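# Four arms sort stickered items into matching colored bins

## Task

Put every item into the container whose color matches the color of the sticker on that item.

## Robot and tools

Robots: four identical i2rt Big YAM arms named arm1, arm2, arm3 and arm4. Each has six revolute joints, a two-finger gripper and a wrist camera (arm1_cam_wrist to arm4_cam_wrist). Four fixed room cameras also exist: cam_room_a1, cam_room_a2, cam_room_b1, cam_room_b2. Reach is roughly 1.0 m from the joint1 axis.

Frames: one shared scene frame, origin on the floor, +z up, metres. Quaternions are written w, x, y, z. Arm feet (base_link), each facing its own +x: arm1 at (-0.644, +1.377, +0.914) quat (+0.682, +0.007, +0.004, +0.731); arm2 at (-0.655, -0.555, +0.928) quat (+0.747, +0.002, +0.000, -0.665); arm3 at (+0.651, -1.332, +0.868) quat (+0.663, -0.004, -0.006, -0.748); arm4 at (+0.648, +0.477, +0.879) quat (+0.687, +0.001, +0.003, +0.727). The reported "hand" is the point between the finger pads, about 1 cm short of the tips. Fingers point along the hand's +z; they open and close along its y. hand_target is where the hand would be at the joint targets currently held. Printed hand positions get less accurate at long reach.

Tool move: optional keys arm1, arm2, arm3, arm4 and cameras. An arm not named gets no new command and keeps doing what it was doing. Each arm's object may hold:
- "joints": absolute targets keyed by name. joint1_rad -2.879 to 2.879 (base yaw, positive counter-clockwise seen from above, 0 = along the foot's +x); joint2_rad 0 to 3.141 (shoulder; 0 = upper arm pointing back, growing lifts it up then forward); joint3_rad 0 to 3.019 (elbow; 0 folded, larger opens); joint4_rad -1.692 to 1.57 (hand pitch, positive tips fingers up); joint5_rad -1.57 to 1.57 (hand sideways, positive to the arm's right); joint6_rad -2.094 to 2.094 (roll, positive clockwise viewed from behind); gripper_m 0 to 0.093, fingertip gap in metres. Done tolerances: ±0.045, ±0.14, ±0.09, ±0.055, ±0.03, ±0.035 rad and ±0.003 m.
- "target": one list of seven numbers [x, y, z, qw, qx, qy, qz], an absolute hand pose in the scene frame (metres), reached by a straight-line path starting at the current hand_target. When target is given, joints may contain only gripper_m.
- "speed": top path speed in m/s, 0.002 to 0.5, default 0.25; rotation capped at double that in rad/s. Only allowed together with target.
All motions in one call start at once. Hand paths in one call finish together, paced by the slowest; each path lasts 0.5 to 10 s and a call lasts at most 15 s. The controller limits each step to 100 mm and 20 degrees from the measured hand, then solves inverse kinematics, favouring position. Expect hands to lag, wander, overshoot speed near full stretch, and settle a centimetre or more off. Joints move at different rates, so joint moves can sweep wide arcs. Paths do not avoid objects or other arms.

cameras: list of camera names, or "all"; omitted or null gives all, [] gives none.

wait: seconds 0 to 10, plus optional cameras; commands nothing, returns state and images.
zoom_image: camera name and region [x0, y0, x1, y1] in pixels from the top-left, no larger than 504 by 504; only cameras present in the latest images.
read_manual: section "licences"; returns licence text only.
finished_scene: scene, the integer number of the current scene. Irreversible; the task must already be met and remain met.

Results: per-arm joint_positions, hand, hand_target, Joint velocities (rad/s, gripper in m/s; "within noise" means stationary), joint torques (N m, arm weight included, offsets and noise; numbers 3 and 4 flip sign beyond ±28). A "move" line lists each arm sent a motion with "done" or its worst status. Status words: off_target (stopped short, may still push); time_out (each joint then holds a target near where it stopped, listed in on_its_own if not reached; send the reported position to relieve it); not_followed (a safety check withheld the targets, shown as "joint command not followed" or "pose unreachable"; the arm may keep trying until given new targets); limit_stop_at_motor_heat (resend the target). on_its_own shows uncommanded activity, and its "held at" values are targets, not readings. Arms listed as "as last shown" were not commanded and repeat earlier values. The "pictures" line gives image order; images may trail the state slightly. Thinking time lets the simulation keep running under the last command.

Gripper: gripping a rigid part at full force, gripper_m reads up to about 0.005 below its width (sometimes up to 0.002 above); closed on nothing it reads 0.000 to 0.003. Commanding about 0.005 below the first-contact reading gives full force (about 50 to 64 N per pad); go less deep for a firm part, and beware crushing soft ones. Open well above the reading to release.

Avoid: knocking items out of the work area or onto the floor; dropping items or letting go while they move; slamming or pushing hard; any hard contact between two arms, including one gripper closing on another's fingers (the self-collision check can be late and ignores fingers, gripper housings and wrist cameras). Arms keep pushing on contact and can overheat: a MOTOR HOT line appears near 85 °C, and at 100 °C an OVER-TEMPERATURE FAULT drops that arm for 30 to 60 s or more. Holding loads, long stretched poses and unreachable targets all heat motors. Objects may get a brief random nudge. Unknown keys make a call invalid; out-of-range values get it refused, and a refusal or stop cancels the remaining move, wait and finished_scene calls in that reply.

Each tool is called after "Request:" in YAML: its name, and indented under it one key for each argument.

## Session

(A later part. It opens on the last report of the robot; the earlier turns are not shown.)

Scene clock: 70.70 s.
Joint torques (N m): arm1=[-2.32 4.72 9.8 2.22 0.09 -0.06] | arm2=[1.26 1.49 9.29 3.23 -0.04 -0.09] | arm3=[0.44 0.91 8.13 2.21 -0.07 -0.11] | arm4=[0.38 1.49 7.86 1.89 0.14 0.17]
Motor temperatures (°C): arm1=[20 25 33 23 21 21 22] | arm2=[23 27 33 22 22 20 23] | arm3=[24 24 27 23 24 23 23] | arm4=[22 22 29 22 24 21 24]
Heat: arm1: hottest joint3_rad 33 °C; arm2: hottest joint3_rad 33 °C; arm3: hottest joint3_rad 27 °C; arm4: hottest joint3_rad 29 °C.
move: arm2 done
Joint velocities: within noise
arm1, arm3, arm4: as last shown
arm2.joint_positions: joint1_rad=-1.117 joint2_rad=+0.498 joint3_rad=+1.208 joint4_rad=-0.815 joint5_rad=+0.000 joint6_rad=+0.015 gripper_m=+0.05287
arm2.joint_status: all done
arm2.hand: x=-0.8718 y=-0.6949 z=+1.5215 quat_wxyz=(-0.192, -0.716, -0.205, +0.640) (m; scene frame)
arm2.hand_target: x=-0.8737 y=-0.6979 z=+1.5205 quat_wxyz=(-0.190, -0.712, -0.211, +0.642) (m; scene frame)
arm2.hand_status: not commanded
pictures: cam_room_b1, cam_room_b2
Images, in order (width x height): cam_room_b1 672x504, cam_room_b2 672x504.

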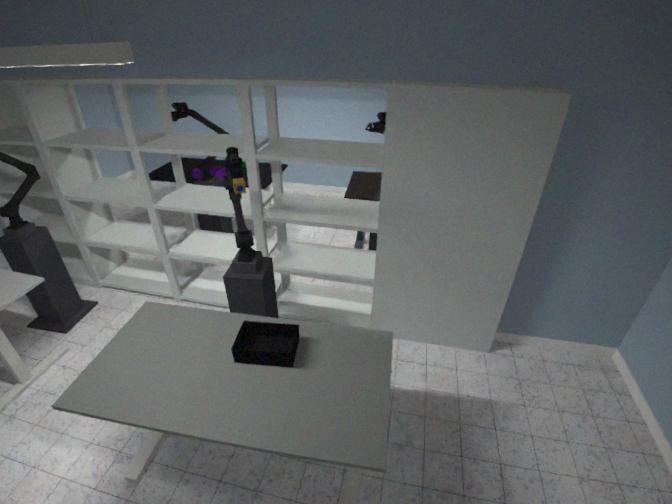

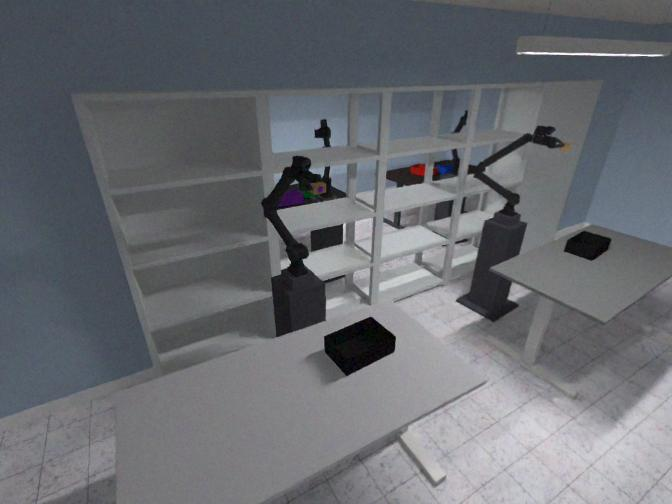

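Request:
move:
  arm1: {"joints":{"joint1_rad":-2.26}}
  arm2: {"joints":{"joint1_rad":0.83}}
  cameras: []

Request:
move:
  arm1: {"target":[-0.376,1.184,1.1,0.364,0.284,0.879,-0.118]}
  arm2: {"target":[-0.387,-0.748,1.1,0.364,0.284,0.879,-0.118]}
  arm3: {"target":[0.45,-1.2,1.35,0.184,-0.683,0.193,0.680]}
  arm4: {"target":[0.46,0.61,1.35,-0.212,0.673,-0.215,-0.675]}
  cameras: []

Request:
move:
  arm1: {"target":[-0.09,0.977,1.06,0.246,0.297,0.919,-0.080]}
  arm2: {"target":[-0.09,-0.963,1.06,0.246,0.297,0.919,-0.080]}
  cameras: ["arm3_cam_wrist","arm4_cam_wrist"]

Request:
move:
  arm1: {"target":[-0.09,0.977,1.015,0,0.307,0.952,0]}
  arm2: {"target":[-0.09,-0.963,1.025,0,0.307,0.952,0]}
  cameras: ["arm3_cam_wrist","arm4_cam_wrist"]

Request:
zoom_image:
  camera: "arm4_cam_wrist"
  region: [260, 80, 420, 240]

Request:
zoom_image:
  camera: "arm3_cam_wrist"
  region: [210, 120, 370, 280]

Scene clock: 85.80 s.
Joint torques (N m): arm1=[-2.43 4.25 10.32 2.29 -0.03 -0.04] | arm2=[1.08 1.49 9.25 3.21 0.03 -0.08] | arm3=[0.56 1.03 8.13 2.24 -0.07 -0.11] | arm4=[0.91 1.08 7.91 1.85 0.11 0.17]
Motor temperatures (°C): arm1=[20 25 33 23 21 21 22] | arm2=[23 26 32 22 22 20 24] | arm3=[24 23 27 23 24 23 23] | arm4=[22 22 29 22 24 21 24]
Heat: arm1: hottest joint3_rad 33 °C; arm2: hottest joint3_rad 32 °C; arm3: hottest joint3_rad 27 °C; arm4: hottest joint3_rad 29 °C.
move: arm1 done; arm2 done
Joint velocities: within noise
arm1.joint_positions: joint1_rad=-2.253 joint2_rad=+0.496 joint3_rad=+1.194 joint4_rad=-0.813 joint5_rad=+0.002 joint6_rad=+0.007 gripper_m=+0.06908
arm1.joint_status: all done
arm1.hand: x=-0.4239 y=+1.2265 z=+1.4978 quat_wxyz=(-0.629, -0.228, -0.716, +0.200) (m; scene frame)
arm1.hand_target: x=-0.4241 y=+1.2249 z=+1.5035 quat_wxyz=(-0.633, -0.225, -0.711, +0.206) (m; scene frame)
arm1.hand_status: not commanded
arm2.joint_positions: joint1_rad=+0.826 joint2_rad=+0.498 joint3_rad=+1.208 joint4_rad=-0.815 joint5_rad=-0.001 joint6_rad=+0.014 gripper_m=+0.05288
arm2.joint_status: all done
arm2.hand: x=-0.4494 y=-0.7078 z=+1.5222 quat_wxyz=(-0.638, -0.236, -0.705, +0.201) (m; scene frame)
arm2.hand_target: x=-0.4462 y=-0.7088 z=+1.5212 quat_wxyz=(-0.639, -0.229, -0.705, +0.205) (m; scene frame)
arm2.hand_status: not commanded
arm3, arm4: as last shown
pictures: none
No camera images: "cameras" was empty.

Scene clock: 88.20 s.
Joint torques (N m): arm1=[-2.02 -0.03 12.81 2.21 -0.02 -0.04] | arm2=[1.49 -3.49 11.47 3.07 0.16 -0.02] | arm3=[0.15 2.96 8.75 2.61 -0.1 -0.11] | arm4=[1.61 2.78 8.8 2.09 0.23 0.19]
Motor temperatures (°C): arm1=[20 25 33 23 21 21 22] | arm2=[23 26 32 22 22 20 24] | arm3=[24 23 27 23 24 23 23] | arm4=[22 22 30 22 24 21 24]
Heat: arm1: hottest joint3_rad 33 °C; arm2: hottest joint3_rad 32 °C; arm3: hottest joint3_rad 27 °C; arm4: hottest joint3_rad 30 °C.
move: arm1 off_target; arm2 done; arm3 done; arm4 off_target
Joint velocities: within noise
arm1.joint_positions: joint1_rad=-2.261 joint2_rad=+0.697 joint3_rad=+0.517 joint4_rad=-0.627 joint5_rad=-0.008 joint6_rad=+0.007 gripper_m=+0.06908
arm1.joint_status: not commanded
arm1.hand: x=-0.3794 y=+1.1908 z=+1.0891 quat_wxyz=(-0.349, -0.285, -0.886, +0.110) (m; scene frame)
arm1.hand_target: x=-0.3762 y=+1.1843 z=+1.1002 quat_wxyz=(-0.364, -0.284, -0.879, +0.118) (m; scene frame)
arm1.hand_status: off_target (0.013 m and 2.1 deg from the pose sent, 0.403 m and 37.6 deg at the start)
arm2.joint_positions: joint1_rad=+0.829 joint2_rad=+0.728 joint3_rad=+0.500 joint4_rad=-0.578 joint5_rad=+0.007 joint6_rad=+0.014 gripper_m=+0.05288
arm2.joint_status: not commanded
arm2.hand: x=-0.3913 y=-0.7481 z=+1.0973 quat_wxyz=(-0.355, -0.293, -0.880, +0.113) (m; scene frame)
arm2.hand_target: x=-0.3871 y=-0.7480 z=+1.1001 quat_wxyz=(-0.364, -0.284, -0.879, +0.118) (m; scene frame)
arm2.hand_status: done (0.005 m and 1.6 deg from the pose sent, 0.429 m and 39.0 deg at the start)
arm3.joint_positions: joint1_rad=-2.030 joint2_rad=+0.229 joint3_rad=+0.791 joint4_rad=-0.582 joint5_rad=-0.053 joint6_rad=+0.006 gripper_m=+0.09402
arm3.joint_status: not commanded
arm3.hand: x=+0.4471 y=-1.2021 z=+1.3466 quat_wxyz=(+0.175, -0.690, +0.193, +0.675) (m; scene frame)
arm3.hand_target: x=+0.4500 y=-1.2001 z=+1.3500 quat_wxyz=(+0.184, -0.683, +0.193, +0.680) (m; scene frame)
arm3.hand_status: done (0.005 m and 1.4 deg from the pose sent, 0.169 m and 0.7 deg at the start)
arm4.joint_positions: joint1_rad=+0.936 joint2_rad=+0.195 joint3_rad=+0.745 joint4_rad=-0.585 joint5_rad=+0.039 joint6_rad=-0.013 gripper_m=+0.09402
arm4.joint_status: not commanded
arm4.hand: x=+0.4575 y=+0.6132 z=+1.3411 quat_wxyz=(-0.214, +0.686, -0.215, -0.662) (m; scene frame)
arm4.hand_target: x=+0.4602 y=+0.6100 z=+1.3499 quat_wxyz=(-0.212, +0.673, -0.215, -0.675) (m; scene frame)
arm4.hand_status: off_target (0.010 m and 2.1 deg from the pose sent, 0.182 m and 0.8 deg at the start)
pictures: none
No camera images: "cameras" was empty.

Scene clock: 90.47 s.
Joint torques (N m): arm1=[-3.02 -15.15 16.16 0.92 0.08 -0.04] | arm2=[0.97 -18.49 15.54 1.03 -0.07 -0.07] | arm3=[0.09 3.08 8.75 2.62 -0.1 -0.11] | arm4=[1.73 2.9 8.83 2.06 0.22 0.18]
Motor temperatures (°C): arm1=[20 25 33 23 21 21 22] | arm2=[23 26 33 22 22 20 24] | arm3=[24 23 28 23 24 23 23] | arm4=[22 22 30 22 24 21 24]
Heat: arm1: hottest joint3_rad 33 °C; arm2: hottest joint3_rad 33 °C; arm3: hottest joint3_rad 28 °C; arm4: hottest joint3_rad 30 °C.
move: arm1 off_target; arm2 off_target
Joint velocities: within noise
arm1.joint_positions: joint1_rad=-2.261 joint2_rad=+1.837 joint3_rad=+1.485 joint4_rad=-0.731 joint5_rad=-0.008 joint6_rad=+0.007 gripper_m=+0.06908
arm1.joint_status: not commanded
arm1.hand: x=-0.1040 y=+0.9932 z=+1.0334 quat_wxyz=(-0.224, -0.299, -0.925, +0.070) (m; scene frame)
arm1.hand_target: x=-0.0914 y=+0.9780 z=+1.0605 quat_wxyz=(-0.246, -0.297, -0.919, +0.080) (m; scene frame)
arm1.hand_status: off_target (0.034 m and 2.9 deg from the pose sent, 0.361 m and 12.9 deg at the start)
arm2.joint_positions: joint1_rad=+0.829 joint2_rad=+1.877 joint3_rad=+1.529 joint4_rad=-0.706 joint5_rad=+0.007 joint6_rad=+0.014 gripper_m=+0.05288
arm2.joint_status: not commanded
arm2.hand: x=-0.1036 y=-0.9553 z=+1.0549 quat_wxyz=(-0.243, -0.305, -0.918, +0.078) (m; scene frame)
arm2.hand_target: x=-0.0906 y=-0.9627 z=+1.0601 quat_wxyz=(-0.247, -0.297, -0.919, +0.080) (m; scene frame)
arm2.hand_status: off_target (0.016 m and 1.0 deg from the pose sent, 0.372 m and 13.8 deg at the start)
arm3, arm4: as last shown
arm3.hand_target: x=+0.4500 y=-1.2001 z=+1.3499 quat_wxyz=(+0.184, -0.683, +0.193, +0.680) (m; scene frame)
arm4.hand: x=+0.4575 y=+0.6132 z=+1.3412 quat_wxyz=(-0.214, +0.686, -0.215, -0.662) (m; scene frame)
pictures: arm3_cam_wrist, arm4_cam_wrist
Images, in order (width x height): arm3_cam_wrist 672x504, arm4_cam_wrist 672x504.

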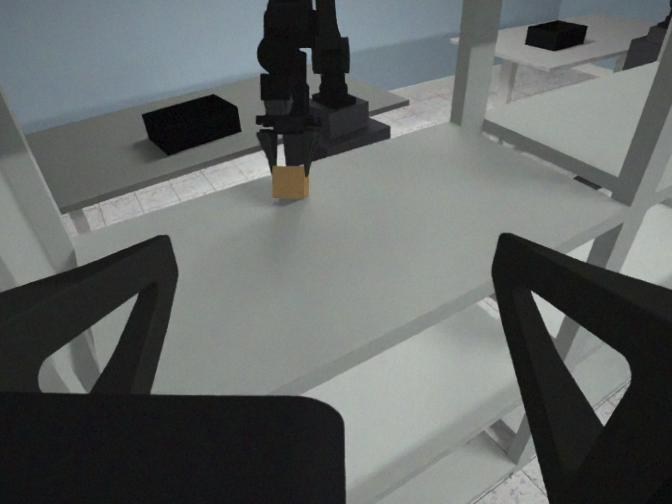

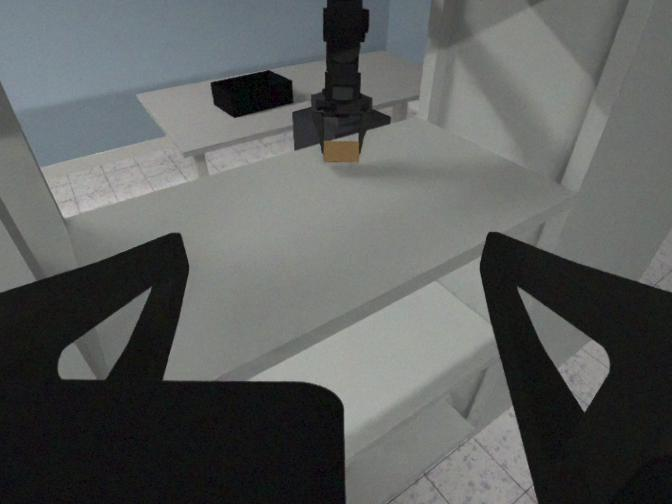

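Scene clock: 92.20 s.
Joint torques (N m): arm1=[-2.67 -16.56 14.91 -0.06 0.1 -0.06] | arm2=[0.91 -20.84 14.5 0.01 -0.15 -0.06] | arm3=[0.21 2.96 8.79 2.62 -0.09 -0.11] | arm4=[1.49 3.08 8.61 2.1 0.22 0.14]
Motor temperatures (°C): arm1=[20 25 33 23 21 21 22] | arm2=[23 26 33 22 22 20 24] | arm3=[24 23 28 23 24 23 23] | arm4=[22 22 30 22 24 21 24]
Heat: arm1: hottest joint3_rad 33 °C; arm2: hottest joint3_rad 33 °C; arm3: hottest joint3_rad 28 °C; arm4: hottest joint3_rad 30 °C.
move: arm1 off_target; arm2 off_target
Joint velocities: within noise
arm1.joint_positions: joint1_rad=-2.261 joint2_rad=+2.163 joint3_rad=+2.032 joint4_rad=-1.433 joint5_rad=-0.008 joint6_rad=+0.003 gripper_m=+0.06908
arm1.joint_status: not commanded
arm1.hand: x=-0.0968 y=+0.9879 z=+1.0153 quat_wxyz=(+0.004, -0.307, -0.952, -0.002) (m; scene frame)
arm1.hand_target: x=-0.0904 y=+0.9773 z=+1.0150 quat_wxyz=(-0.001, -0.307, -0.952, +0.000) (m; scene frame)
arm1.hand_status: off_target (0.013 m and 0.5 deg from the pose sent, 0.028 m and 27.1 deg at the start)
arm2.joint_positions: joint1_rad=+0.829 joint2_rad=+2.210 joint3_rad=+2.118 joint4_rad=-1.455 joint5_rad=+0.007 joint6_rad=+0.014 gripper_m=+0.05288
arm2.joint_status: not commanded
arm2.hand: x=-0.0977 y=-0.9594 z=+1.0412 quat_wxyz=(-0.011, -0.314, -0.949, +0.005) (m; scene frame)
arm2.hand_target: x=-0.0908 y=-0.9626 z=+1.0250 quat_wxyz=(-0.001, -0.307, -0.952, +0.000) (m; scene frame)
arm2.hand_status: off_target (0.018 m and 1.6 deg from the pose sent, 0.034 m and 29.6 deg at the start)
arm3, arm4: as last shown
arm3.joint_positions: joint1_rad=-2.031 joint2_rad=+0.229 joint3_rad=+0.791 joint4_rad=-0.582 joint5_rad=-0.053 joint6_rad=+0.006 gripper_m=+0.09402
arm3.hand: x=+0.4471 y=-1.2020 z=+1.3466 quat_wxyz=(+0.175, -0.690, +0.193, +0.675) (m; scene frame)
pictures: arm3_cam_wrist, arm4_cam_wrist
Images, in order (width x height): arm3_cam_wrist 672x504, arm4_cam_wrist 672x504.

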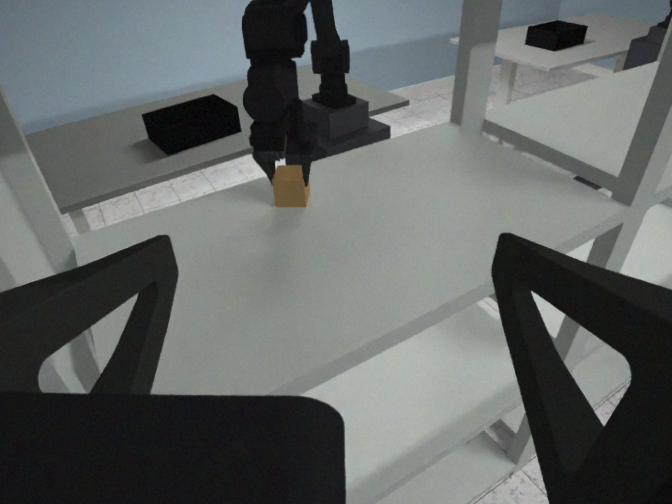

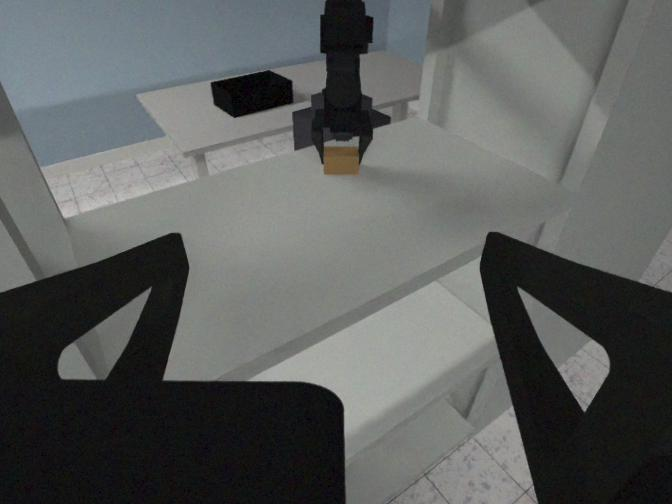

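Scaled by 3.150.

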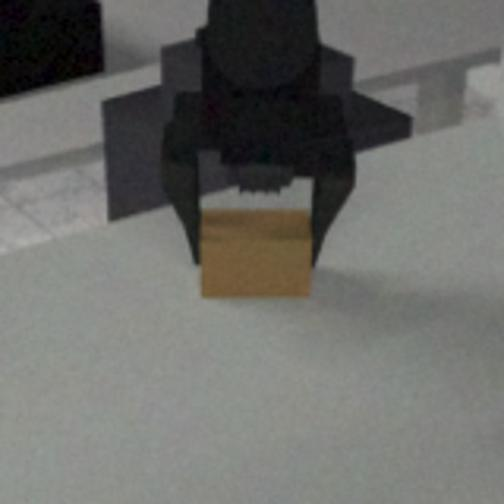

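Scaled by 3.150.

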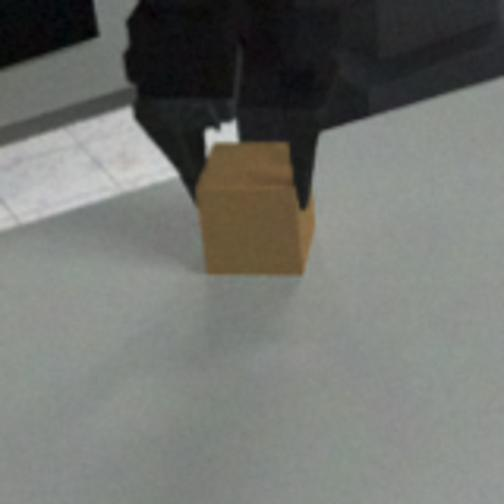

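Request:
move:
  arm1: {"target":[-0.092,0.979,0.982,0,0.307,0.952,0],"speed":0.06}
  arm2: {"target":[-0.09,-0.962,0.99,0,0.307,0.952,0],"speed":0.06}
  cameras: ["arm3_cam_wrist","arm4_cam_wrist"]

Request:
zoom_image:
  camera: "arm4_cam_wrist"
  region: [260, 80, 420, 240]

Request:
zoom_image:
  camera: "arm3_cam_wrist"
  region: [210, 120, 370, 280]

Scene clock: 97.80 s.
Joint torques (N m): arm1=[-2.32 -16.5 8.44 1.88 0.03 -0.08] | arm2=[0.97 -20.13 8.53 2.3 -0.16 -0.06] | arm3=[0.26 2.96 8.79 2.63 -0.08 -0.11] | arm4=[1.32 2.67 8.72 2.13 0.2 0.18]
Motor temperatures (°C): arm1=[20 25 33 23 21 21 22] | arm2=[23 27 33 22 22 20 24] | arm3=[24 23 28 23 24 23 23] | arm4=[22 22 30 22 24 21 24]
Heat: arm1: hottest joint3_rad 33 °C; arm2: hottest joint3_rad 33 °C; arm3: hottest joint3_rad 28 °C; arm4: hottest joint3_rad 30 °C.
move: arm1 off_target; arm2 off_target
Joint velocities: within noise
arm1.joint_positions: joint1_rad=-2.261 joint2_rad=+2.163 joint3_rad=+2.029 joint4_rad=-1.403 joint5_rad=-0.008 joint6_rad=+0.003 gripper_m=+0.06908
arm1.joint_status: not commanded
arm1.hand: x=-0.0916 y=+0.9841 z=+1.0142 quat_wxyz=(-0.009, -0.307, -0.952, +0.002) (m; scene frame)
arm1.hand_target: x=-0.0931 y=+0.9800 z=+0.9826 quat_wxyz=(+0.000, -0.307, -0.952, +0.000) (m; scene frame)
arm1.hand_status: off_target (0.033 m and 1.1 deg from the pose sent, 0.035 m and 0.5 deg at the start)
arm2.joint_positions: joint1_rad=+0.829 joint2_rad=+2.210 joint3_rad=+2.116 joint4_rad=-1.430 joint5_rad=+0.007 joint6_rad=+0.014 gripper_m=+0.05288
arm2.joint_status: not commanded
arm2.hand: x=-0.0930 y=-0.9628 z=+1.0408 quat_wxyz=(-0.022, -0.314, -0.949, +0.009) (m; scene frame)
arm2.hand_target: x=-0.0926 y=-0.9603 z=+0.9915 quat_wxyz=(+0.000, -0.307, -0.952, +0.000) (m; scene frame)
arm2.hand_status: off_target (0.051 m and 2.9 deg from the pose sent, 0.052 m and 1.6 deg at the start)
arm3, arm4: as last shown
pictures: arm3_cam_wrist, arm4_cam_wrist
Images, in order (width x height): arm3_cam_wrist 672x504, arm4_cam_wrist 672x504.

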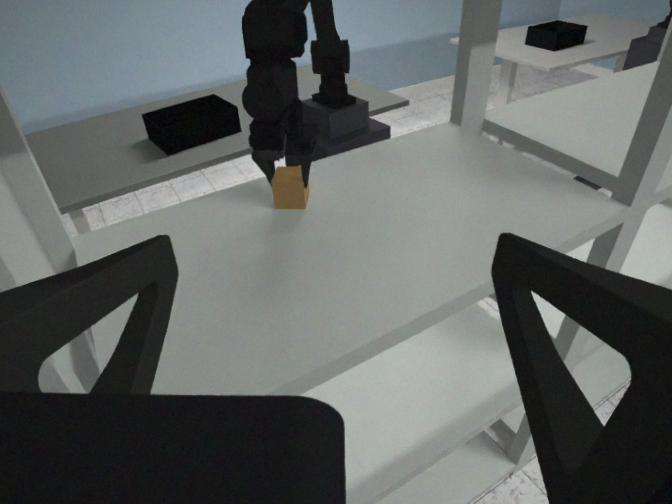

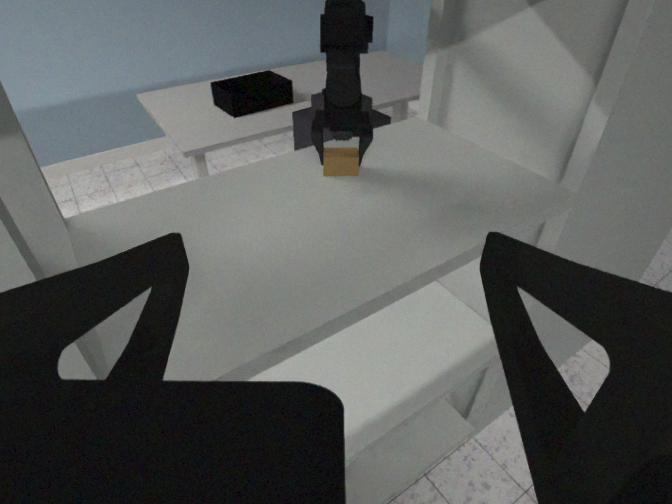

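Scaled by 3.150.

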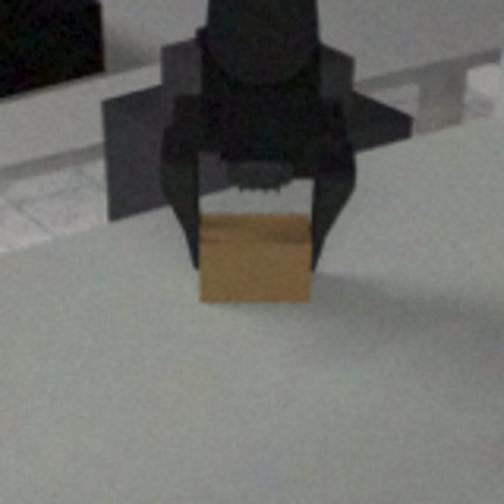

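Scaled by 3.150.

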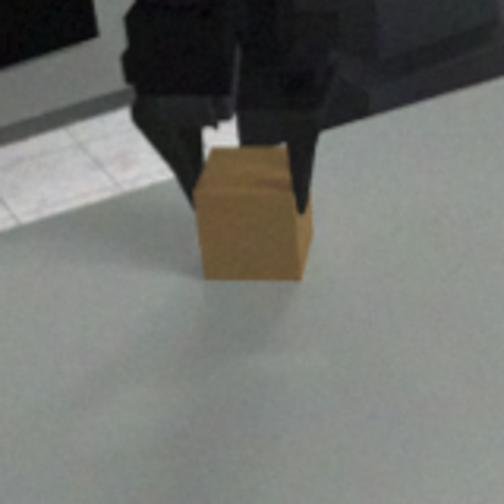

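Request:
move:
  arm1: {"target":[-0.092,0.982,1.0,0,0.307,0.952,0],"speed":0.08}
  arm2: {"target":[-0.088,-0.963,0.968,0,0.307,0.952,0],"speed":0.06}
  cameras: ["arm3_cam_wrist"]

Request:
zoom_image:
  camera: "arm3_cam_wrist"
  region: [210, 120, 370, 280]

Scene clock: 106.03 s.
Joint torques (N m): arm1=[-2.02 -17.14 10.73 0.42 0.08 0] | arm2=[0.97 -18.73 7.02 3.44 -0.15 -0.04] | arm3=[0.21 2.9 8.75 2.59 -0.1 -0.12] | arm4=[1.03 3.14 8.76 2.09 0.21 0.16]
Motor temperatures (°C): arm1=[20 26 33 23 21 21 22] | arm2=[23 27 33 22 22 20 24] | arm3=[24 23 28 23 24 23 23] | arm4=[22 22 30 22 24 21 24]
Heat: arm1: hottest joint3_rad 33 °C; arm2: hottest joint3_rad 33 °C; arm3: hottest joint3_rad 28 °C; arm4: hottest joint3_rad 30 °C.
move: arm1 off_target; arm2 off_target
Joint velocities: within noise
arm1.joint_positions: joint1_rad=-2.261 joint2_rad=+2.163 joint3_rad=+2.028 joint4_rad=-1.403 joint5_rad=-0.008 joint6_rad=+0.003 gripper_m=+0.06908
arm1.joint_status: not commanded
arm1.hand: x=-0.0918 y=+0.9843 z=+1.0142 quat_wxyz=(-0.009, -0.307, -0.952, +0.002) (m; scene frame)
arm1.hand_target: x=-0.0922 y=+0.9823 z=+1.0000 quat_wxyz=(+0.000, -0.307, -0.952, +0.000) (m; scene frame)
arm1.hand_status: off_target (0.014 m and 1.1 deg from the pose sent, 0.014 m and 1.1 deg at the start)
arm2.joint_positions: joint1_rad=+0.829 joint2_rad=+2.205 joint3_rad=+2.101 joint4_rad=-1.412 joint5_rad=+0.007 joint6_rad=+0.014 gripper_m=+0.05288
arm2.joint_status: not commanded
arm2.hand: x=-0.0929 y=-0.9629 z=+1.0383 quat_wxyz=(-0.026, -0.314, -0.949, +0.010) (m; scene frame)
arm2.hand_target: x=-0.0931 y=-0.9596 z=+0.9707 quat_wxyz=(+0.001, -0.307, -0.952, +0.000) (m; scene frame)
arm2.hand_status: off_target (0.071 m and 3.3 deg from the pose sent, 0.073 m and 2.9 deg at the start)
arm3, arm4: as last shown
pictures: arm3_cam_wrist
Images, in order (width x height): arm3_cam_wrist 672x504.

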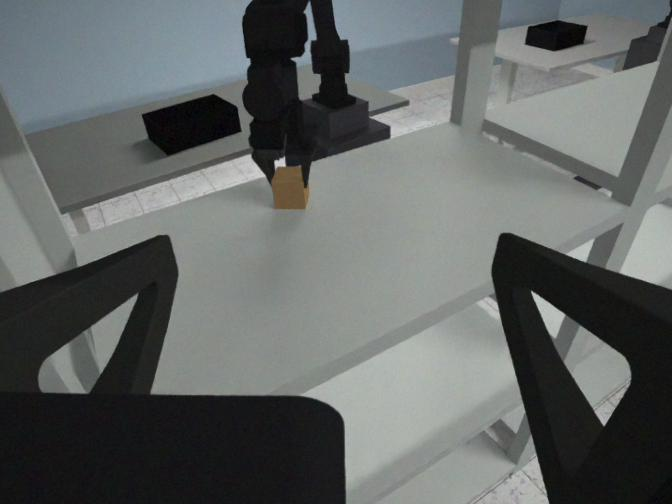

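Scaled by 3.150.

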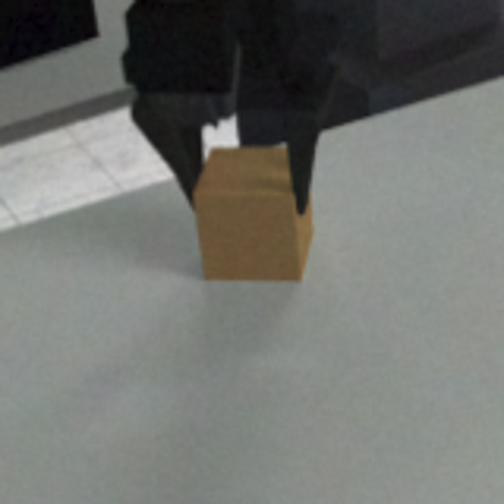

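Request:
move:
  arm2: {"target":[-0.095,-0.961,1.025,0,0.307,0.952,0],"speed":0.08}
  cameras: []

Request:
move:
  arm1: {"joints":{"gripper_m":0.091}}
  arm2: {"joints":{"gripper_m":0.085}}
  cameras: []

Request:
move:
  arm1: {"target":[-0.094,0.985,1.09,0,0.307,0.952,0],"speed":0.15}
  arm2: {"target":[-0.097,-0.962,1.12,0,0.307,0.952,0],"speed":0.15}
  cameras: ["arm3_cam_wrist","arm4_cam_wrist"]

Scene clock: 112.80 s.
Joint torques (N m): arm1=[-2.2 -17.55 10.82 0.4 0.07 0.03] | arm2=[0.73 -21.19 13.81 -0.02 -0.15 -0.07] | arm3=[0.26 2.96 8.77 2.63 -0.09 -0.12] | arm4=[1.2 3.02 8.76 2.14 0.21 0.17]
Motor temperatures (°C): arm1=[20 26 33 23 21 21 22] | arm2=[23 27 32 22 22 20 24] | arm3=[24 23 29 23 24 23 23] | arm4=[22 22 30 22 24 21 24]
Heat: arm1: hottest joint3_rad 33 °C; arm2: hottest joint3_rad 32 °C; arm3: hottest joint3_rad 29 °C; arm4: hottest joint3_rad 30 °C.
move: arm2 off_target
Joint velocities: within noise
arm1, arm3, arm4: as last shown
arm2.joint_positions: joint1_rad=+0.829 joint2_rad=+2.197 joint3_rad=+2.095 joint4_rad=-1.441 joint5_rad=+0.007 joint6_rad=+0.014 gripper_m=+0.05288
arm2.joint_status: not commanded
arm2.hand: x=-0.0999 y=-0.9578 z=+1.0412 quat_wxyz=(-0.013, -0.314, -0.949, +0.006) (m; scene frame)
arm2.hand_target: x=-0.0956 y=-0.9607 z=+1.0251 quat_wxyz=(-0.001, -0.307, -0.952, +0.000) (m; scene frame)
arm2.hand_status: off_target (0.017 m and 1.8 deg from the pose sent, 0.014 m and 3.3 deg at the start)
arm3.hand_target: x=+0.4500 y=-1.2002 z=+1.3499 quat_wxyz=(+0.184, -0.683, +0.193, +0.680) (m; scene frame)
pictures: none
No camera images: "cameras" was empty.

Scene clock: 113.40 s.
Joint torques (N m): arm1=[-2.96 -18.14 10.84 0.32 0.12 0.02] | arm2=[0.73 -21.89 13.76 0.21 -0.16 -0.08] | arm3=[0.26 3.02 8.76 2.61 -0.1 -0.12] | arm4=[1.55 3.37 8.79 2.17 0.19 0.16]
Motor temperatures (°C): arm1=[20 26 33 23 21 21 22] | arm2=[23 27 32 22 22 20 24] | arm3=[24 23 29 23 24 23 23] | arm4=[22 22 30 22 24 21 24]
Heat: arm1: hottest joint3_rad 33 °C; arm2: hottest joint3_rad 32 °C; arm3: hottest joint3_rad 29 °C; arm4: hottest joint3_rad 30 °C.
move: arm1 done; arm2 done
Joint velocities: within noise
arm1.joint_positions: joint1_rad=-2.261 joint2_rad=+2.173 joint3_rad=+2.028 joint4_rad=-1.403 joint5_rad=-0.008 joint6_rad=+0.003 gripper_m=+0.09096
arm1.joint_status: all done
arm1.hand: x=-0.0923 y=+0.9845 z=+1.0073 quat_wxyz=(-0.004, -0.307, -0.952, +0.001) (m; scene frame)
arm1.hand_target: x=-0.0923 y=+0.9822 z=+1.0000 quat_wxyz=(+0.000, -0.307, -0.952, +0.000) (m; scene frame)
arm1.hand_status: not commanded
arm2.joint_positions: joint1_rad=+0.829 joint2_rad=+2.204 joint3_rad=+2.095 joint4_rad=-1.448 joint5_rad=+0.007 joint6_rad=+0.014 gripper_m=+0.08493
arm2.joint_status: all done
arm2.hand: x=-0.1013 y=-0.9568 z=+1.0363 quat_wxyz=(-0.006, -0.314, -0.949, +0.004) (m; scene frame)
arm2.hand_target: x=-0.0956 y=-0.9607 z=+1.0250 quat_wxyz=(-0.001, -0.307, -0.952, +0.000) (m; scene frame)
arm2.hand_status: not commanded
arm3, arm4: as last shown
pictures: none
No camera images: "cameras" was empty.

Scene clock: 114.70 s.
Joint torques (N m): arm1=[-1.96 -20.72 15.39 -0.1 0.05 -0.01] | arm2=[0.56 -23.24 14.38 0.2 -0.15 -0.08] | arm3=[0.32 2.9 8.77 2.63 -0.1 -0.12] | arm4=[1.14 2.84 8.73 2.22 0.21 0.15]
Motor temperatures (°C): arm1=[20 26 34 23 21 21 22] | arm2=[23 27 32 22 22 20 24] | arm3=[24 23 29 23 24 23 23] | arm4=[22 22 30 22 24 21 24]
Heat: arm1: hottest joint3_rad 34 °C; arm2: hottest joint3_rad 32 °C; arm3: hottest joint3_rad 29 °C; arm4: hottest joint3_rad 30 °C.
move: arm1 off_target; arm2 done
Joint velocities: within noise
arm1.joint_positions: joint1_rad=-2.261 joint2_rad=+2.169 joint3_rad=+2.151 joint4_rad=-1.602 joint5_rad=-0.008 joint6_rad=+0.003 gripper_m=+0.09096
arm1.joint_status: not commanded
arm1.hand: x=-0.1034 y=+0.9929 z=+1.0574 quat_wxyz=(+0.030, -0.307, -0.951, -0.010) (m; scene frame)
arm1.hand_target: x=-0.0953 y=+0.9860 z=+1.0900 quat_wxyz=(+0.000, -0.307, -0.952, +0.000) (m; scene frame)
arm1.hand_status: off_target (0.035 m and 3.6 deg from the pose sent, 0.083 m and 0.5 deg at the start)
arm2.joint_positions: joint1_rad=+0.829 joint2_rad=+2.204 joint3_rad=+2.311 joint4_rad=-1.670 joint5_rad=+0.007 joint6_rad=+0.011 gripper_m=+0.08493
arm2.joint_status: not commanded
arm2.hand: x=-0.1028 y=-0.9561 z=+1.1186 quat_wxyz=(-0.003, -0.313, -0.950, +0.003) (m; scene frame)
arm2.hand_target: x=-0.0975 y=-0.9617 z=+1.1197 quat_wxyz=(-0.008, -0.307, -0.952, +0.003) (m; scene frame)
arm2.hand_status: done (0.008 m and 0.8 deg from the pose sent, 0.084 m and 1.2 deg at the start; a joint's target at an end of its range on 20 of 39 steps)
arm3, arm4: as last shown
pictures: arm3_cam_wrist, arm4_cam_wrist
Images, in order (width x height): arm3_cam_wrist 672x504, arm4_cam_wrist 672x504.

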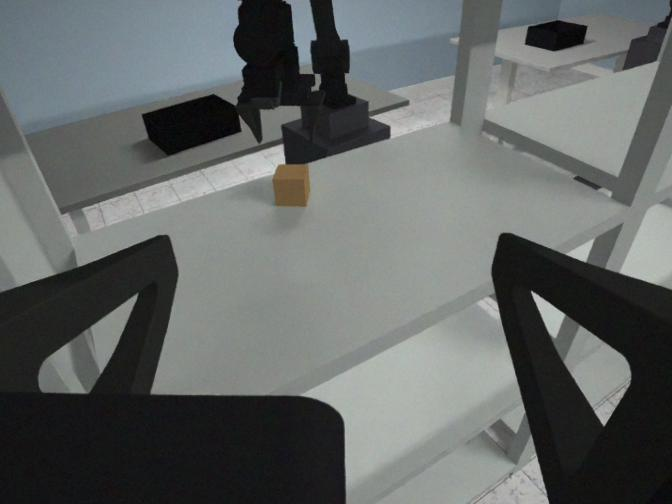

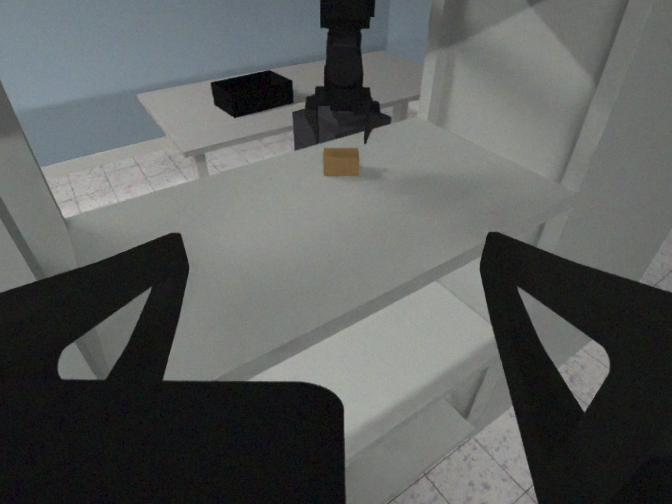

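Request:
move:
  arm1: {"target":[-0.376,1.184,1.13,0.364,0.284,0.879,-0.118]}
  arm2: {"target":[-0.387,-0.748,1.15,0.364,0.284,0.879,-0.118]}
  cameras: []

Request:
move:
  arm1: {"joints":{"joint2_rad":0.5,"joint3_rad":1.2,"joint4_rad":-0.8}}
  arm2: {"joints":{"joint2_rad":0.5,"joint3_rad":1.2,"joint4_rad":-0.8}}
  arm3: {"target":[-0.005,-1.023,1.12,0.127,-0.864,0.2725,0.403]}
  arm4: {"target":[-0.005,0.922,1.12,0.127,-0.864,0.2725,0.403]}
  cameras: []

Request:
move:
  arm3: {"target":[-0.075,-1.003,1.1,0.127,-0.864,0.2725,0.403],"speed":0.15}
  arm4: {"target":[-0.042,0.971,1.078,0.127,-0.864,0.2725,0.403],"speed":0.15}
  cameras: ["arm1_cam_wrist","arm2_cam_wrist","arm3_cam_wrist","arm4_cam_wrist"]

Scene clock: 126.27 s.
Joint torques (N m): arm1=[-2.26 0.79 12.49 2.07 -0.11 -0.06] | arm2=[1.49 -2.49 11.15 2.8 0.15 0.01] | arm3=[0.26 3.02 8.76 2.58 -0.1 -0.11] | arm4=[1.38 3.14 8.79 2.11 0.19 0.17]
Motor temperatures (°C): arm1=[20 26 34 23 21 21 22] | arm2=[23 27 33 22 22 20 24] | arm3=[24 23 29 23 24 23 23] | arm4=[22 22 30 22 24 21 24]
Heat: arm1: hottest joint3_rad 34 °C; arm2: hottest joint3_rad 33 °C; arm3: hottest joint3_rad 29 °C; arm4: hottest joint3_rad 30 °C.
move: arm1 done; arm2 done
Joint velocities: within noise
arm1.joint_positions: joint1_rad=-2.262 joint2_rad=+0.672 joint3_rad=+0.597 joint4_rad=-0.709 joint5_rad=-0.009 joint6_rad=+0.003 gripper_m=+0.09096
arm1.joint_status: not commanded
arm1.hand: x=-0.3776 y=+1.1895 z=+1.1264 quat_wxyz=(-0.359, -0.282, -0.882, +0.114) (m; scene frame)
arm1.hand_target: x=-0.3761 y=+1.1841 z=+1.1301 quat_wxyz=(-0.364, -0.284, -0.879, +0.118) (m; scene frame)
arm1.hand_status: done (0.007 m and 0.8 deg from the pose sent, 0.341 m and 48.6 deg at the start)
arm2.joint_positions: joint1_rad=+0.830 joint2_rad=+0.690 joint3_rad=+0.629 joint4_rad=-0.722 joint5_rad=+0.008 joint6_rad=+0.011 gripper_m=+0.08493
arm2.joint_status: not commanded
arm2.hand: x=-0.3898 y=-0.7494 z=+1.1553 quat_wxyz=(-0.366, -0.290, -0.877, +0.117) (m; scene frame)
arm2.hand_target: x=-0.3872 y=-0.7480 z=+1.1500 quat_wxyz=(-0.364, -0.284, -0.879, +0.118) (m; scene frame)
arm2.hand_status: done (0.006 m and 0.8 deg from the pose sent, 0.354 m and 44.6 deg at the start)
arm3.joint_positions: joint1_rad=-2.031 joint2_rad=+0.229 joint3_rad=+0.791 joint4_rad=-0.582 joint5_rad=-0.053 joint6_rad=+0.006 gripper_m=+0.09402
arm3.joint_status: not commanded
arm3.hand: x=+0.4471 y=-1.2020 z=+1.3466 quat_wxyz=(+0.175, -0.690, +0.193, +0.675) (m; scene frame)
arm3.hand_target: x=+0.4500 y=-1.2002 z=+1.3499 quat_wxyz=(+0.184, -0.683, +0.193, +0.680) (m; scene frame)
arm3.hand_status: not commanded
arm4.joint_positions: joint1_rad=+0.936 joint2_rad=+0.195 joint3_rad=+0.745 joint4_rad=-0.585 joint5_rad=+0.040 joint6_rad=-0.013 gripper_m=+0.09402
arm4.joint_status: not commanded
arm4.hand: x=+0.4575 y=+0.6132 z=+1.3412 quat_wxyz=(-0.214, +0.685, -0.215, -0.662) (m; scene frame)
arm4.hand_target: x=+0.4602 y=+0.6100 z=+1.3499 quat_wxyz=(-0.212, +0.673, -0.215, -0.675) (m; scene frame)
arm4.hand_status: not commanded
pictures: none
No camera images: "cameras" was empty.

Scene clock: 129.47 s.
Joint torques (N m): arm1=[-2.9 4.37 13.16 1.84 -0.04 -0.03] | arm2=[1.61 1.61 12.55 2.43 0.16 0.01] | arm3=[2.49 -20.07 14.31 1.13 0.16 0.03] | arm4=[0.21 -22.12 13.39 0.85 -0.04 0.19]
Motor temperatures (°C): arm1=[20 26 35 23 21 21 22] | arm2=[23 27 33 22 22 20 23] | arm3=[24 23 29 23 24 23 23] | arm4=[22 22 31 22 24 21 24]
Heat: arm1: hottest joint3_rad 35 °C; arm2: hottest joint3_rad 33 °C; arm3: hottest joint3_rad 29 °C; arm4: hottest joint3_rad 31 °C.
move: arm1 done; arm2 done; arm3 off_target; arm4 off_target
Joint velocities: within noise
arm1.joint_positions: joint1_rad=-2.262 joint2_rad=+0.493 joint3_rad=+1.165 joint4_rad=-0.798 joint5_rad=-0.009 joint6_rad=+0.003 gripper_m=+0.09096
arm1.joint_status: all done
arm1.hand: x=-0.4202 y=+1.2232 z=+1.4863 quat_wxyz=(-0.625, -0.227, -0.720, +0.199) (m; scene frame)
arm1.hand_target: x=-0.4250 y=+1.2234 z=+1.5034 quat_wxyz=(-0.633, -0.226, -0.711, +0.207) (m; scene frame)
arm1.hand_status: not commanded
arm2.joint_positions: joint1_rad=+0.831 joint2_rad=+0.494 joint3_rad=+1.171 joint4_rad=-0.796 joint5_rad=+0.008 joint6_rad=+0.011 gripper_m=+0.08493
arm2.joint_status: all done
arm2.hand: x=-0.4438 y=-0.7120 z=+1.5079 quat_wxyz=(-0.632, -0.237, -0.710, +0.201) (m; scene frame)
arm2.hand_target: x=-0.4459 y=-0.7082 z=+1.5212 quat_wxyz=(-0.639, -0.231, -0.705, +0.204) (m; scene frame)
arm2.hand_status: not commanded
arm3.joint_positions: joint1_rad=-1.859 joint2_rad=+1.760 joint3_rad=+1.508 joint4_rad=-0.497 joint5_rad=+0.172 joint6_rad=+0.124 gripper_m=+0.09402
arm3.joint_status: not commanded
arm3.hand: x=+0.0129 y=-1.0198 z=+1.0916 quat_wxyz=(+0.129, -0.873, +0.276, +0.381) (m; scene frame)
arm3.hand_target: x=-0.0034 y=-1.0238 z=+1.1201 quat_wxyz=(+0.127, -0.864, +0.273, +0.404) (m; scene frame)
arm3.hand_status: off_target (0.034 m and 2.8 deg from the pose sent, 0.537 m and 38.6 deg at the start)
arm4.joint_positions: joint1_rad=+0.931 joint2_rad=+1.932 joint3_rad=+1.730 joint4_rad=-0.527 joint5_rad=+0.022 joint6_rad=-0.006 gripper_m=+0.09402
arm4.joint_status: not commanded
arm4.hand: x=+0.0031 y=+0.9096 z=+1.1011 quat_wxyz=(-0.126, +0.873, -0.265, -0.390) (m; scene frame)
arm4.hand_target: x=-0.0039 y=+0.9213 z=+1.1203 quat_wxyz=(-0.127, +0.864, -0.272, -0.404) (m; scene frame)
arm4.hand_status: off_target (0.024 m and 2.0 deg from the pose sent, 0.598 m and 38.1 deg at the start)
pictures: none
No camera images: "cameras" was empty.

Scene clock: 130.87 s.
Joint torques (N m): arm1=[-2.84 4.78 13.16 1.69 -0.01 -0.03] | arm2=[1.49 1.73 12.49 2.43 0.15 0.01] | arm3=[2.43 -23.06 14.54 1.14 0.23 0.03] | arm4=[0.79 -25.29 13.38 0.77 -0.05 0.03]
Motor temperatures (°C): arm1=[20 26 35 23 21 21 22] | arm2=[23 27 33 22 22 20 23] | arm3=[24 23 29 23 24 23 23] | arm4=[22 22 32 22 24 21 24]
Heat: arm1: hottest joint3_rad 35 °C; arm2: hottest joint3_rad 33 °C; arm3: hottest joint3_rad 29 °C; arm4: hottest joint3_rad 32 °C.
move: arm3 off_target; arm4 off_target
Joint velocities: within noise
arm1, arm2: as last shown
arm3.joint_positions: joint1_rad=-1.845 joint2_rad=+1.959 joint3_rad=+1.752 joint4_rad=-0.541 joint5_rad=+0.180 joint6_rad=+0.132 gripper_m=+0.09402
arm3.joint_status: not commanded
arm3.hand: x=-0.0573 y=-0.9998 z=+1.0734 quat_wxyz=(+0.128, -0.873, +0.275, +0.382) (m; scene frame)
arm3.hand_target: x=-0.0733 y=-1.0038 z=+1.1001 quat_wxyz=(+0.127, -0.864, +0.273, +0.403) (m; scene frame)
arm3.hand_status: off_target (0.032 m and 2.7 deg from the pose sent, 0.090 m and 2.8 deg at the start)
arm4.joint_positions: joint1_rad=+0.896 joint2_rad=+2.119 joint3_rad=+1.924 joint4_rad=-0.534 joint5_rad=+0.000 joint6_rad=-0.006 gripper_m=+0.09402
arm4.joint_status: not commanded
arm4.hand: x=-0.0319 y=+0.9624 z=+1.0617 quat_wxyz=(-0.123, +0.869, -0.276, -0.391) (m; scene frame)
arm4.hand_target: x=-0.0409 y=+0.9704 z=+1.0782 quat_wxyz=(-0.127, +0.864, -0.273, -0.404) (m; scene frame)
arm4.hand_status: off_target (0.021 m and 1.6 deg from the pose sent, 0.080 m and 2.0 deg at the start)
pictures: arm1_cam_wrist, arm2_cam_wrist, arm3_cam_wrist, arm4_cam_wrist
Images, in order (width x height): arm1_cam_wrist 672x504, arm2_cam_wrist 672x504, arm3_cam_wrist 672x504, arm4_cam_wrist 672x504.

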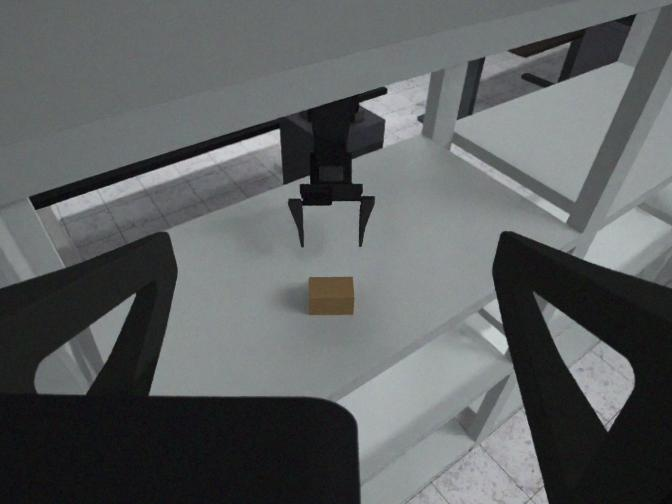

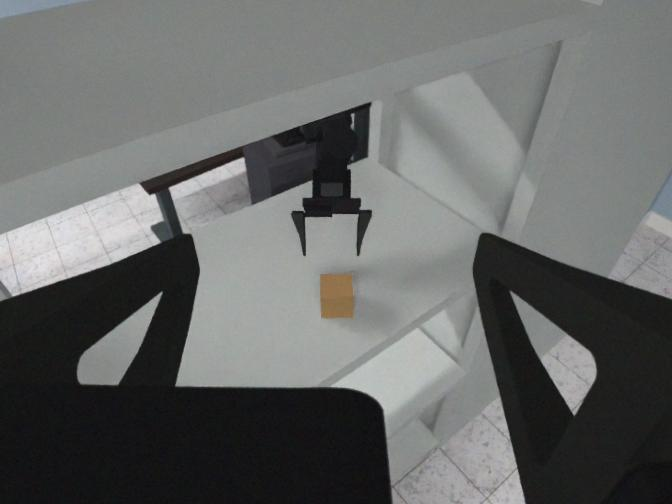

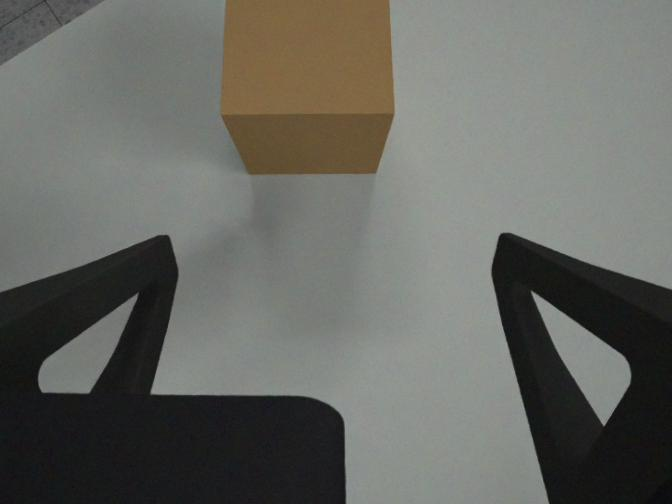

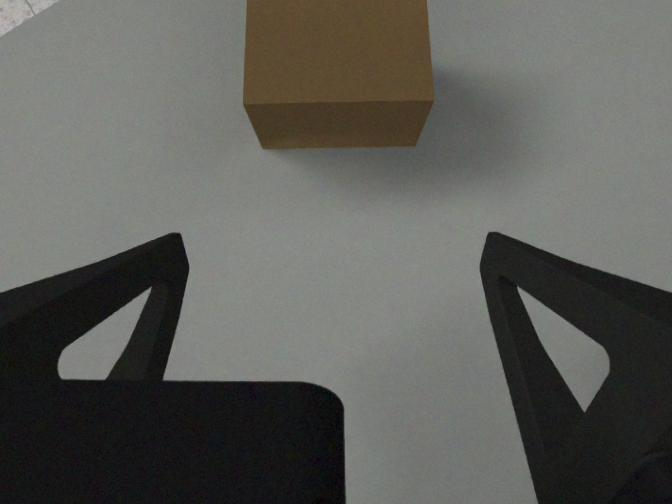

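Request:
move:
  arm3: {"target":[-0.116,-0.985,1.074,0.127,-0.864,0.2725,0.403],"speed":0.15}
  arm4: {"target":[-0.087,1.003,1.053,0.127,-0.864,0.2725,0.403],"speed":0.15}
  cameras: ["arm3_cam_wrist","arm4_cam_wrist"]

Scene clock: 139.73 s.
Joint torques (N m): arm1=[-2.32 4.66 13.18 1.62 -0.05 -0.03] | arm2=[1.44 1.67 12.52 2.43 0.16 0.01] | arm3=[2.26 -25.05 14.56 1.18 0.14 -0.01] | arm4=[0.62 -27.22 13.61 0.72 -0.05 -0.02]
Motor temperatures (°C): arm1=[20 25 35 23 21 21 22] | arm2=[23 27 33 22 22 20 23] | arm3=[24 24 31 23 24 23 23] | arm4=[22 22 35 22 24 21 24]
Heat: arm1: hottest joint3_rad 35 °C; arm2: hottest joint3_rad 33 °C; arm3: hottest joint3_rad 31 °C; arm4: hottest joint3_rad 35 °C.
move: arm3 off_target; arm4 off_target
Joint velocities: within noise
arm1, arm2: as last shown
arm3.joint_positions: joint1_rad=-1.845 joint2_rad=+2.101 joint3_rad=+1.915 joint4_rad=-0.560 joint5_rad=+0.180 joint6_rad=+0.132 gripper_m=+0.09402
arm3.joint_status: not commanded
arm3.hand: x=-0.0994 y=-0.9825 z=+1.0491 quat_wxyz=(+0.128, -0.873, +0.275, +0.382) (m; scene frame)
arm3.hand_target: x=-0.1143 y=-0.9857 z=+1.0739 quat_wxyz=(+0.127, -0.864, +0.273, +0.403) (m; scene frame)
arm3.hand_status: off_target (0.030 m and 2.6 deg from the pose sent, 0.060 m and 2.7 deg at the start)
arm4.joint_positions: joint1_rad=+0.896 joint2_rad=+2.315 joint3_rad=+2.212 joint4_rad=-0.618 joint5_rad=+0.000 joint6_rad=-0.006 gripper_m=+0.09402
arm4.joint_status: not commanded
arm4.hand: x=-0.0788 y=+0.9956 z=+1.0421 quat_wxyz=(-0.124, +0.868, -0.276, -0.394) (m; scene frame)
arm4.hand_target: x=-0.0860 y=+1.0025 z=+1.0530 quat_wxyz=(-0.127, +0.864, -0.273, -0.404) (m; scene frame)
arm4.hand_status: off_target (0.015 m and 1.3 deg from the pose sent, 0.069 m and 1.6 deg at the start)
pictures: arm3_cam_wrist, arm4_cam_wrist
Images, in order (width x height): arm3_cam_wrist 672x504, arm4_cam_wrist 672x504.

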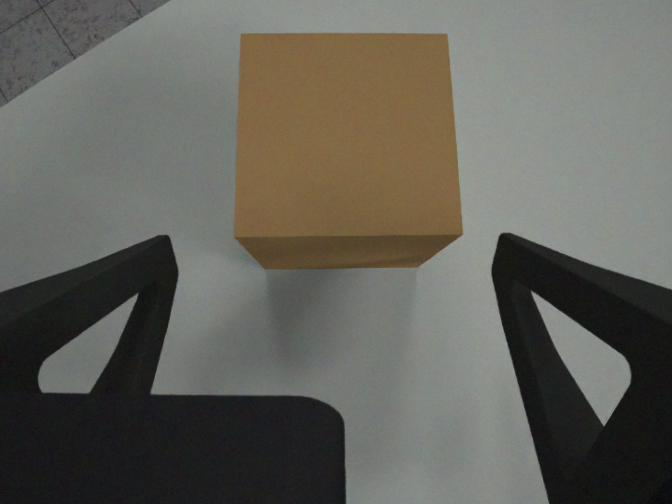

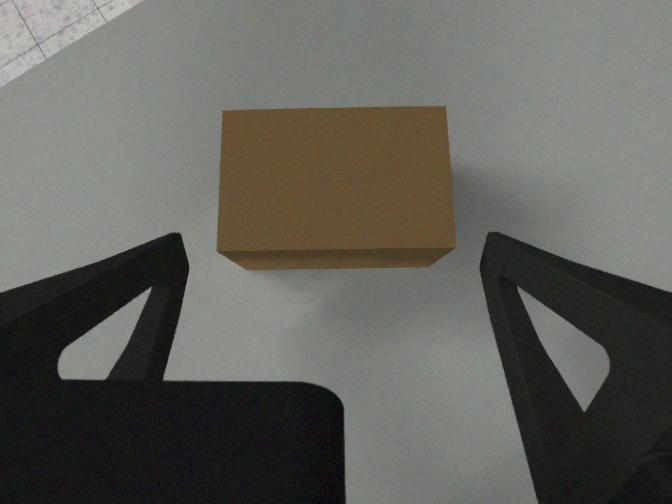

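Request:
move:
  arm3: {"target":[-0.138,-0.968,1.046,0.127,-0.864,0.2725,0.403],"speed":0.12}
  arm4: {"target":[-0.116,1.024,1.008,0.127,-0.864,0.2725,0.403],"speed":0.12}
  cameras: ["arm3_cam_wrist","arm4_cam_wrist"]

Scene clock: 146.03 s.
Joint torques (N m): arm1=[-2.73 4.6 13.15 1.65 -0.03 -0.01] | arm2=[1.49 1.61 12.53 2.39 0.15 0] | arm3=[1.55 -25.41 14.54 1.46 0.05 -0.07] | arm4=[0.26 -27.4 13.52 0.75 -0.03 0.05]
Motor temperatures (°C): arm1=[20 25 36 23 21 21 22] | arm2=[23 26 33 22 22 20 23] | arm3=[24 24 31 23 24 23 23] | arm4=[22 23 37 22 24 21 24]
Heat: arm1: hottest joint3_rad 36 °C; arm2: hottest joint3_rad 33 °C; arm3: hottest joint3_rad 31 °C; arm4: hottest joint3_rad 37 °C.
move: arm3 off_target; arm4 off_target
Joint velocities: within noise
arm1, arm2: as last shown
arm3.joint_positions: joint1_rad=-1.845 joint2_rad=+2.190 joint3_rad=+2.009 joint4_rad=-0.560 joint5_rad=+0.174 joint6_rad=+0.134 gripper_m=+0.09401
arm3.joint_status: not commanded
arm3.hand: x=-0.1242 y=-0.9735 z=+1.0280 quat_wxyz=(+0.125, -0.872, +0.275, +0.385) (m; scene frame)
arm3.hand_target: x=-0.1365 y=-0.9686 z=+1.0462 quat_wxyz=(+0.127, -0.864, +0.273, +0.403) (m; scene frame)
arm3.hand_status: off_target (0.023 m and 2.2 deg from the pose sent, 0.041 m and 2.5 deg at the start)
arm4.joint_positions: joint1_rad=+0.897 joint2_rad=+2.473 joint3_rad=+2.425 joint4_rad=-0.651 joint5_rad=-0.001 joint6_rad=-0.010 gripper_m=+0.09401
arm4.joint_status: not commanded
arm4.hand: x=-0.1102 y=+1.0170 z=+1.0159 quat_wxyz=(-0.128, +0.864, -0.272, -0.403) (m; scene frame)
arm4.hand_target: x=-0.1152 y=+1.0233 z=+1.0080 quat_wxyz=(-0.127, +0.864, -0.272, -0.404) (m; scene frame)
arm4.hand_status: off_target (0.012 m and 0.1 deg from the pose sent, 0.058 m and 1.3 deg at the start)
pictures: arm3_cam_wrist, arm4_cam_wrist
Images, in order (width x height): arm3_cam_wrist 672x504, arm4_cam_wrist 672x504.

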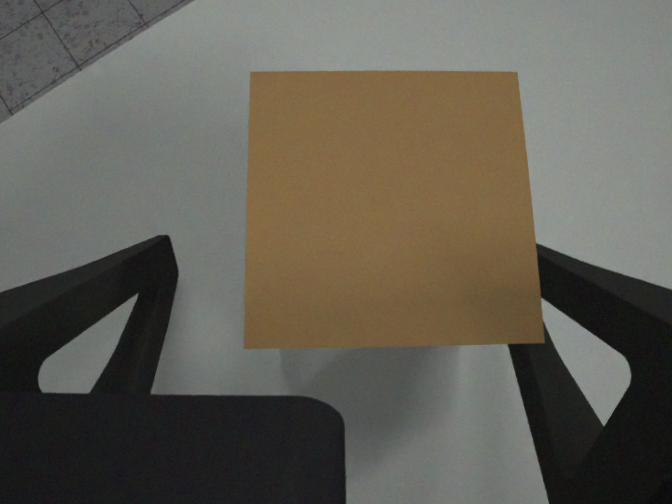

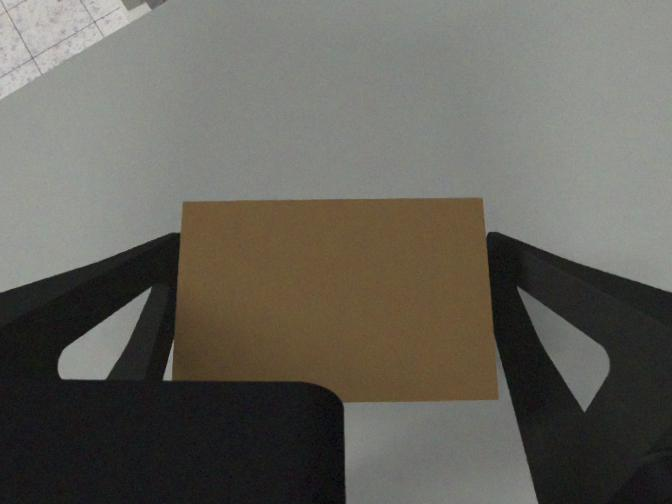

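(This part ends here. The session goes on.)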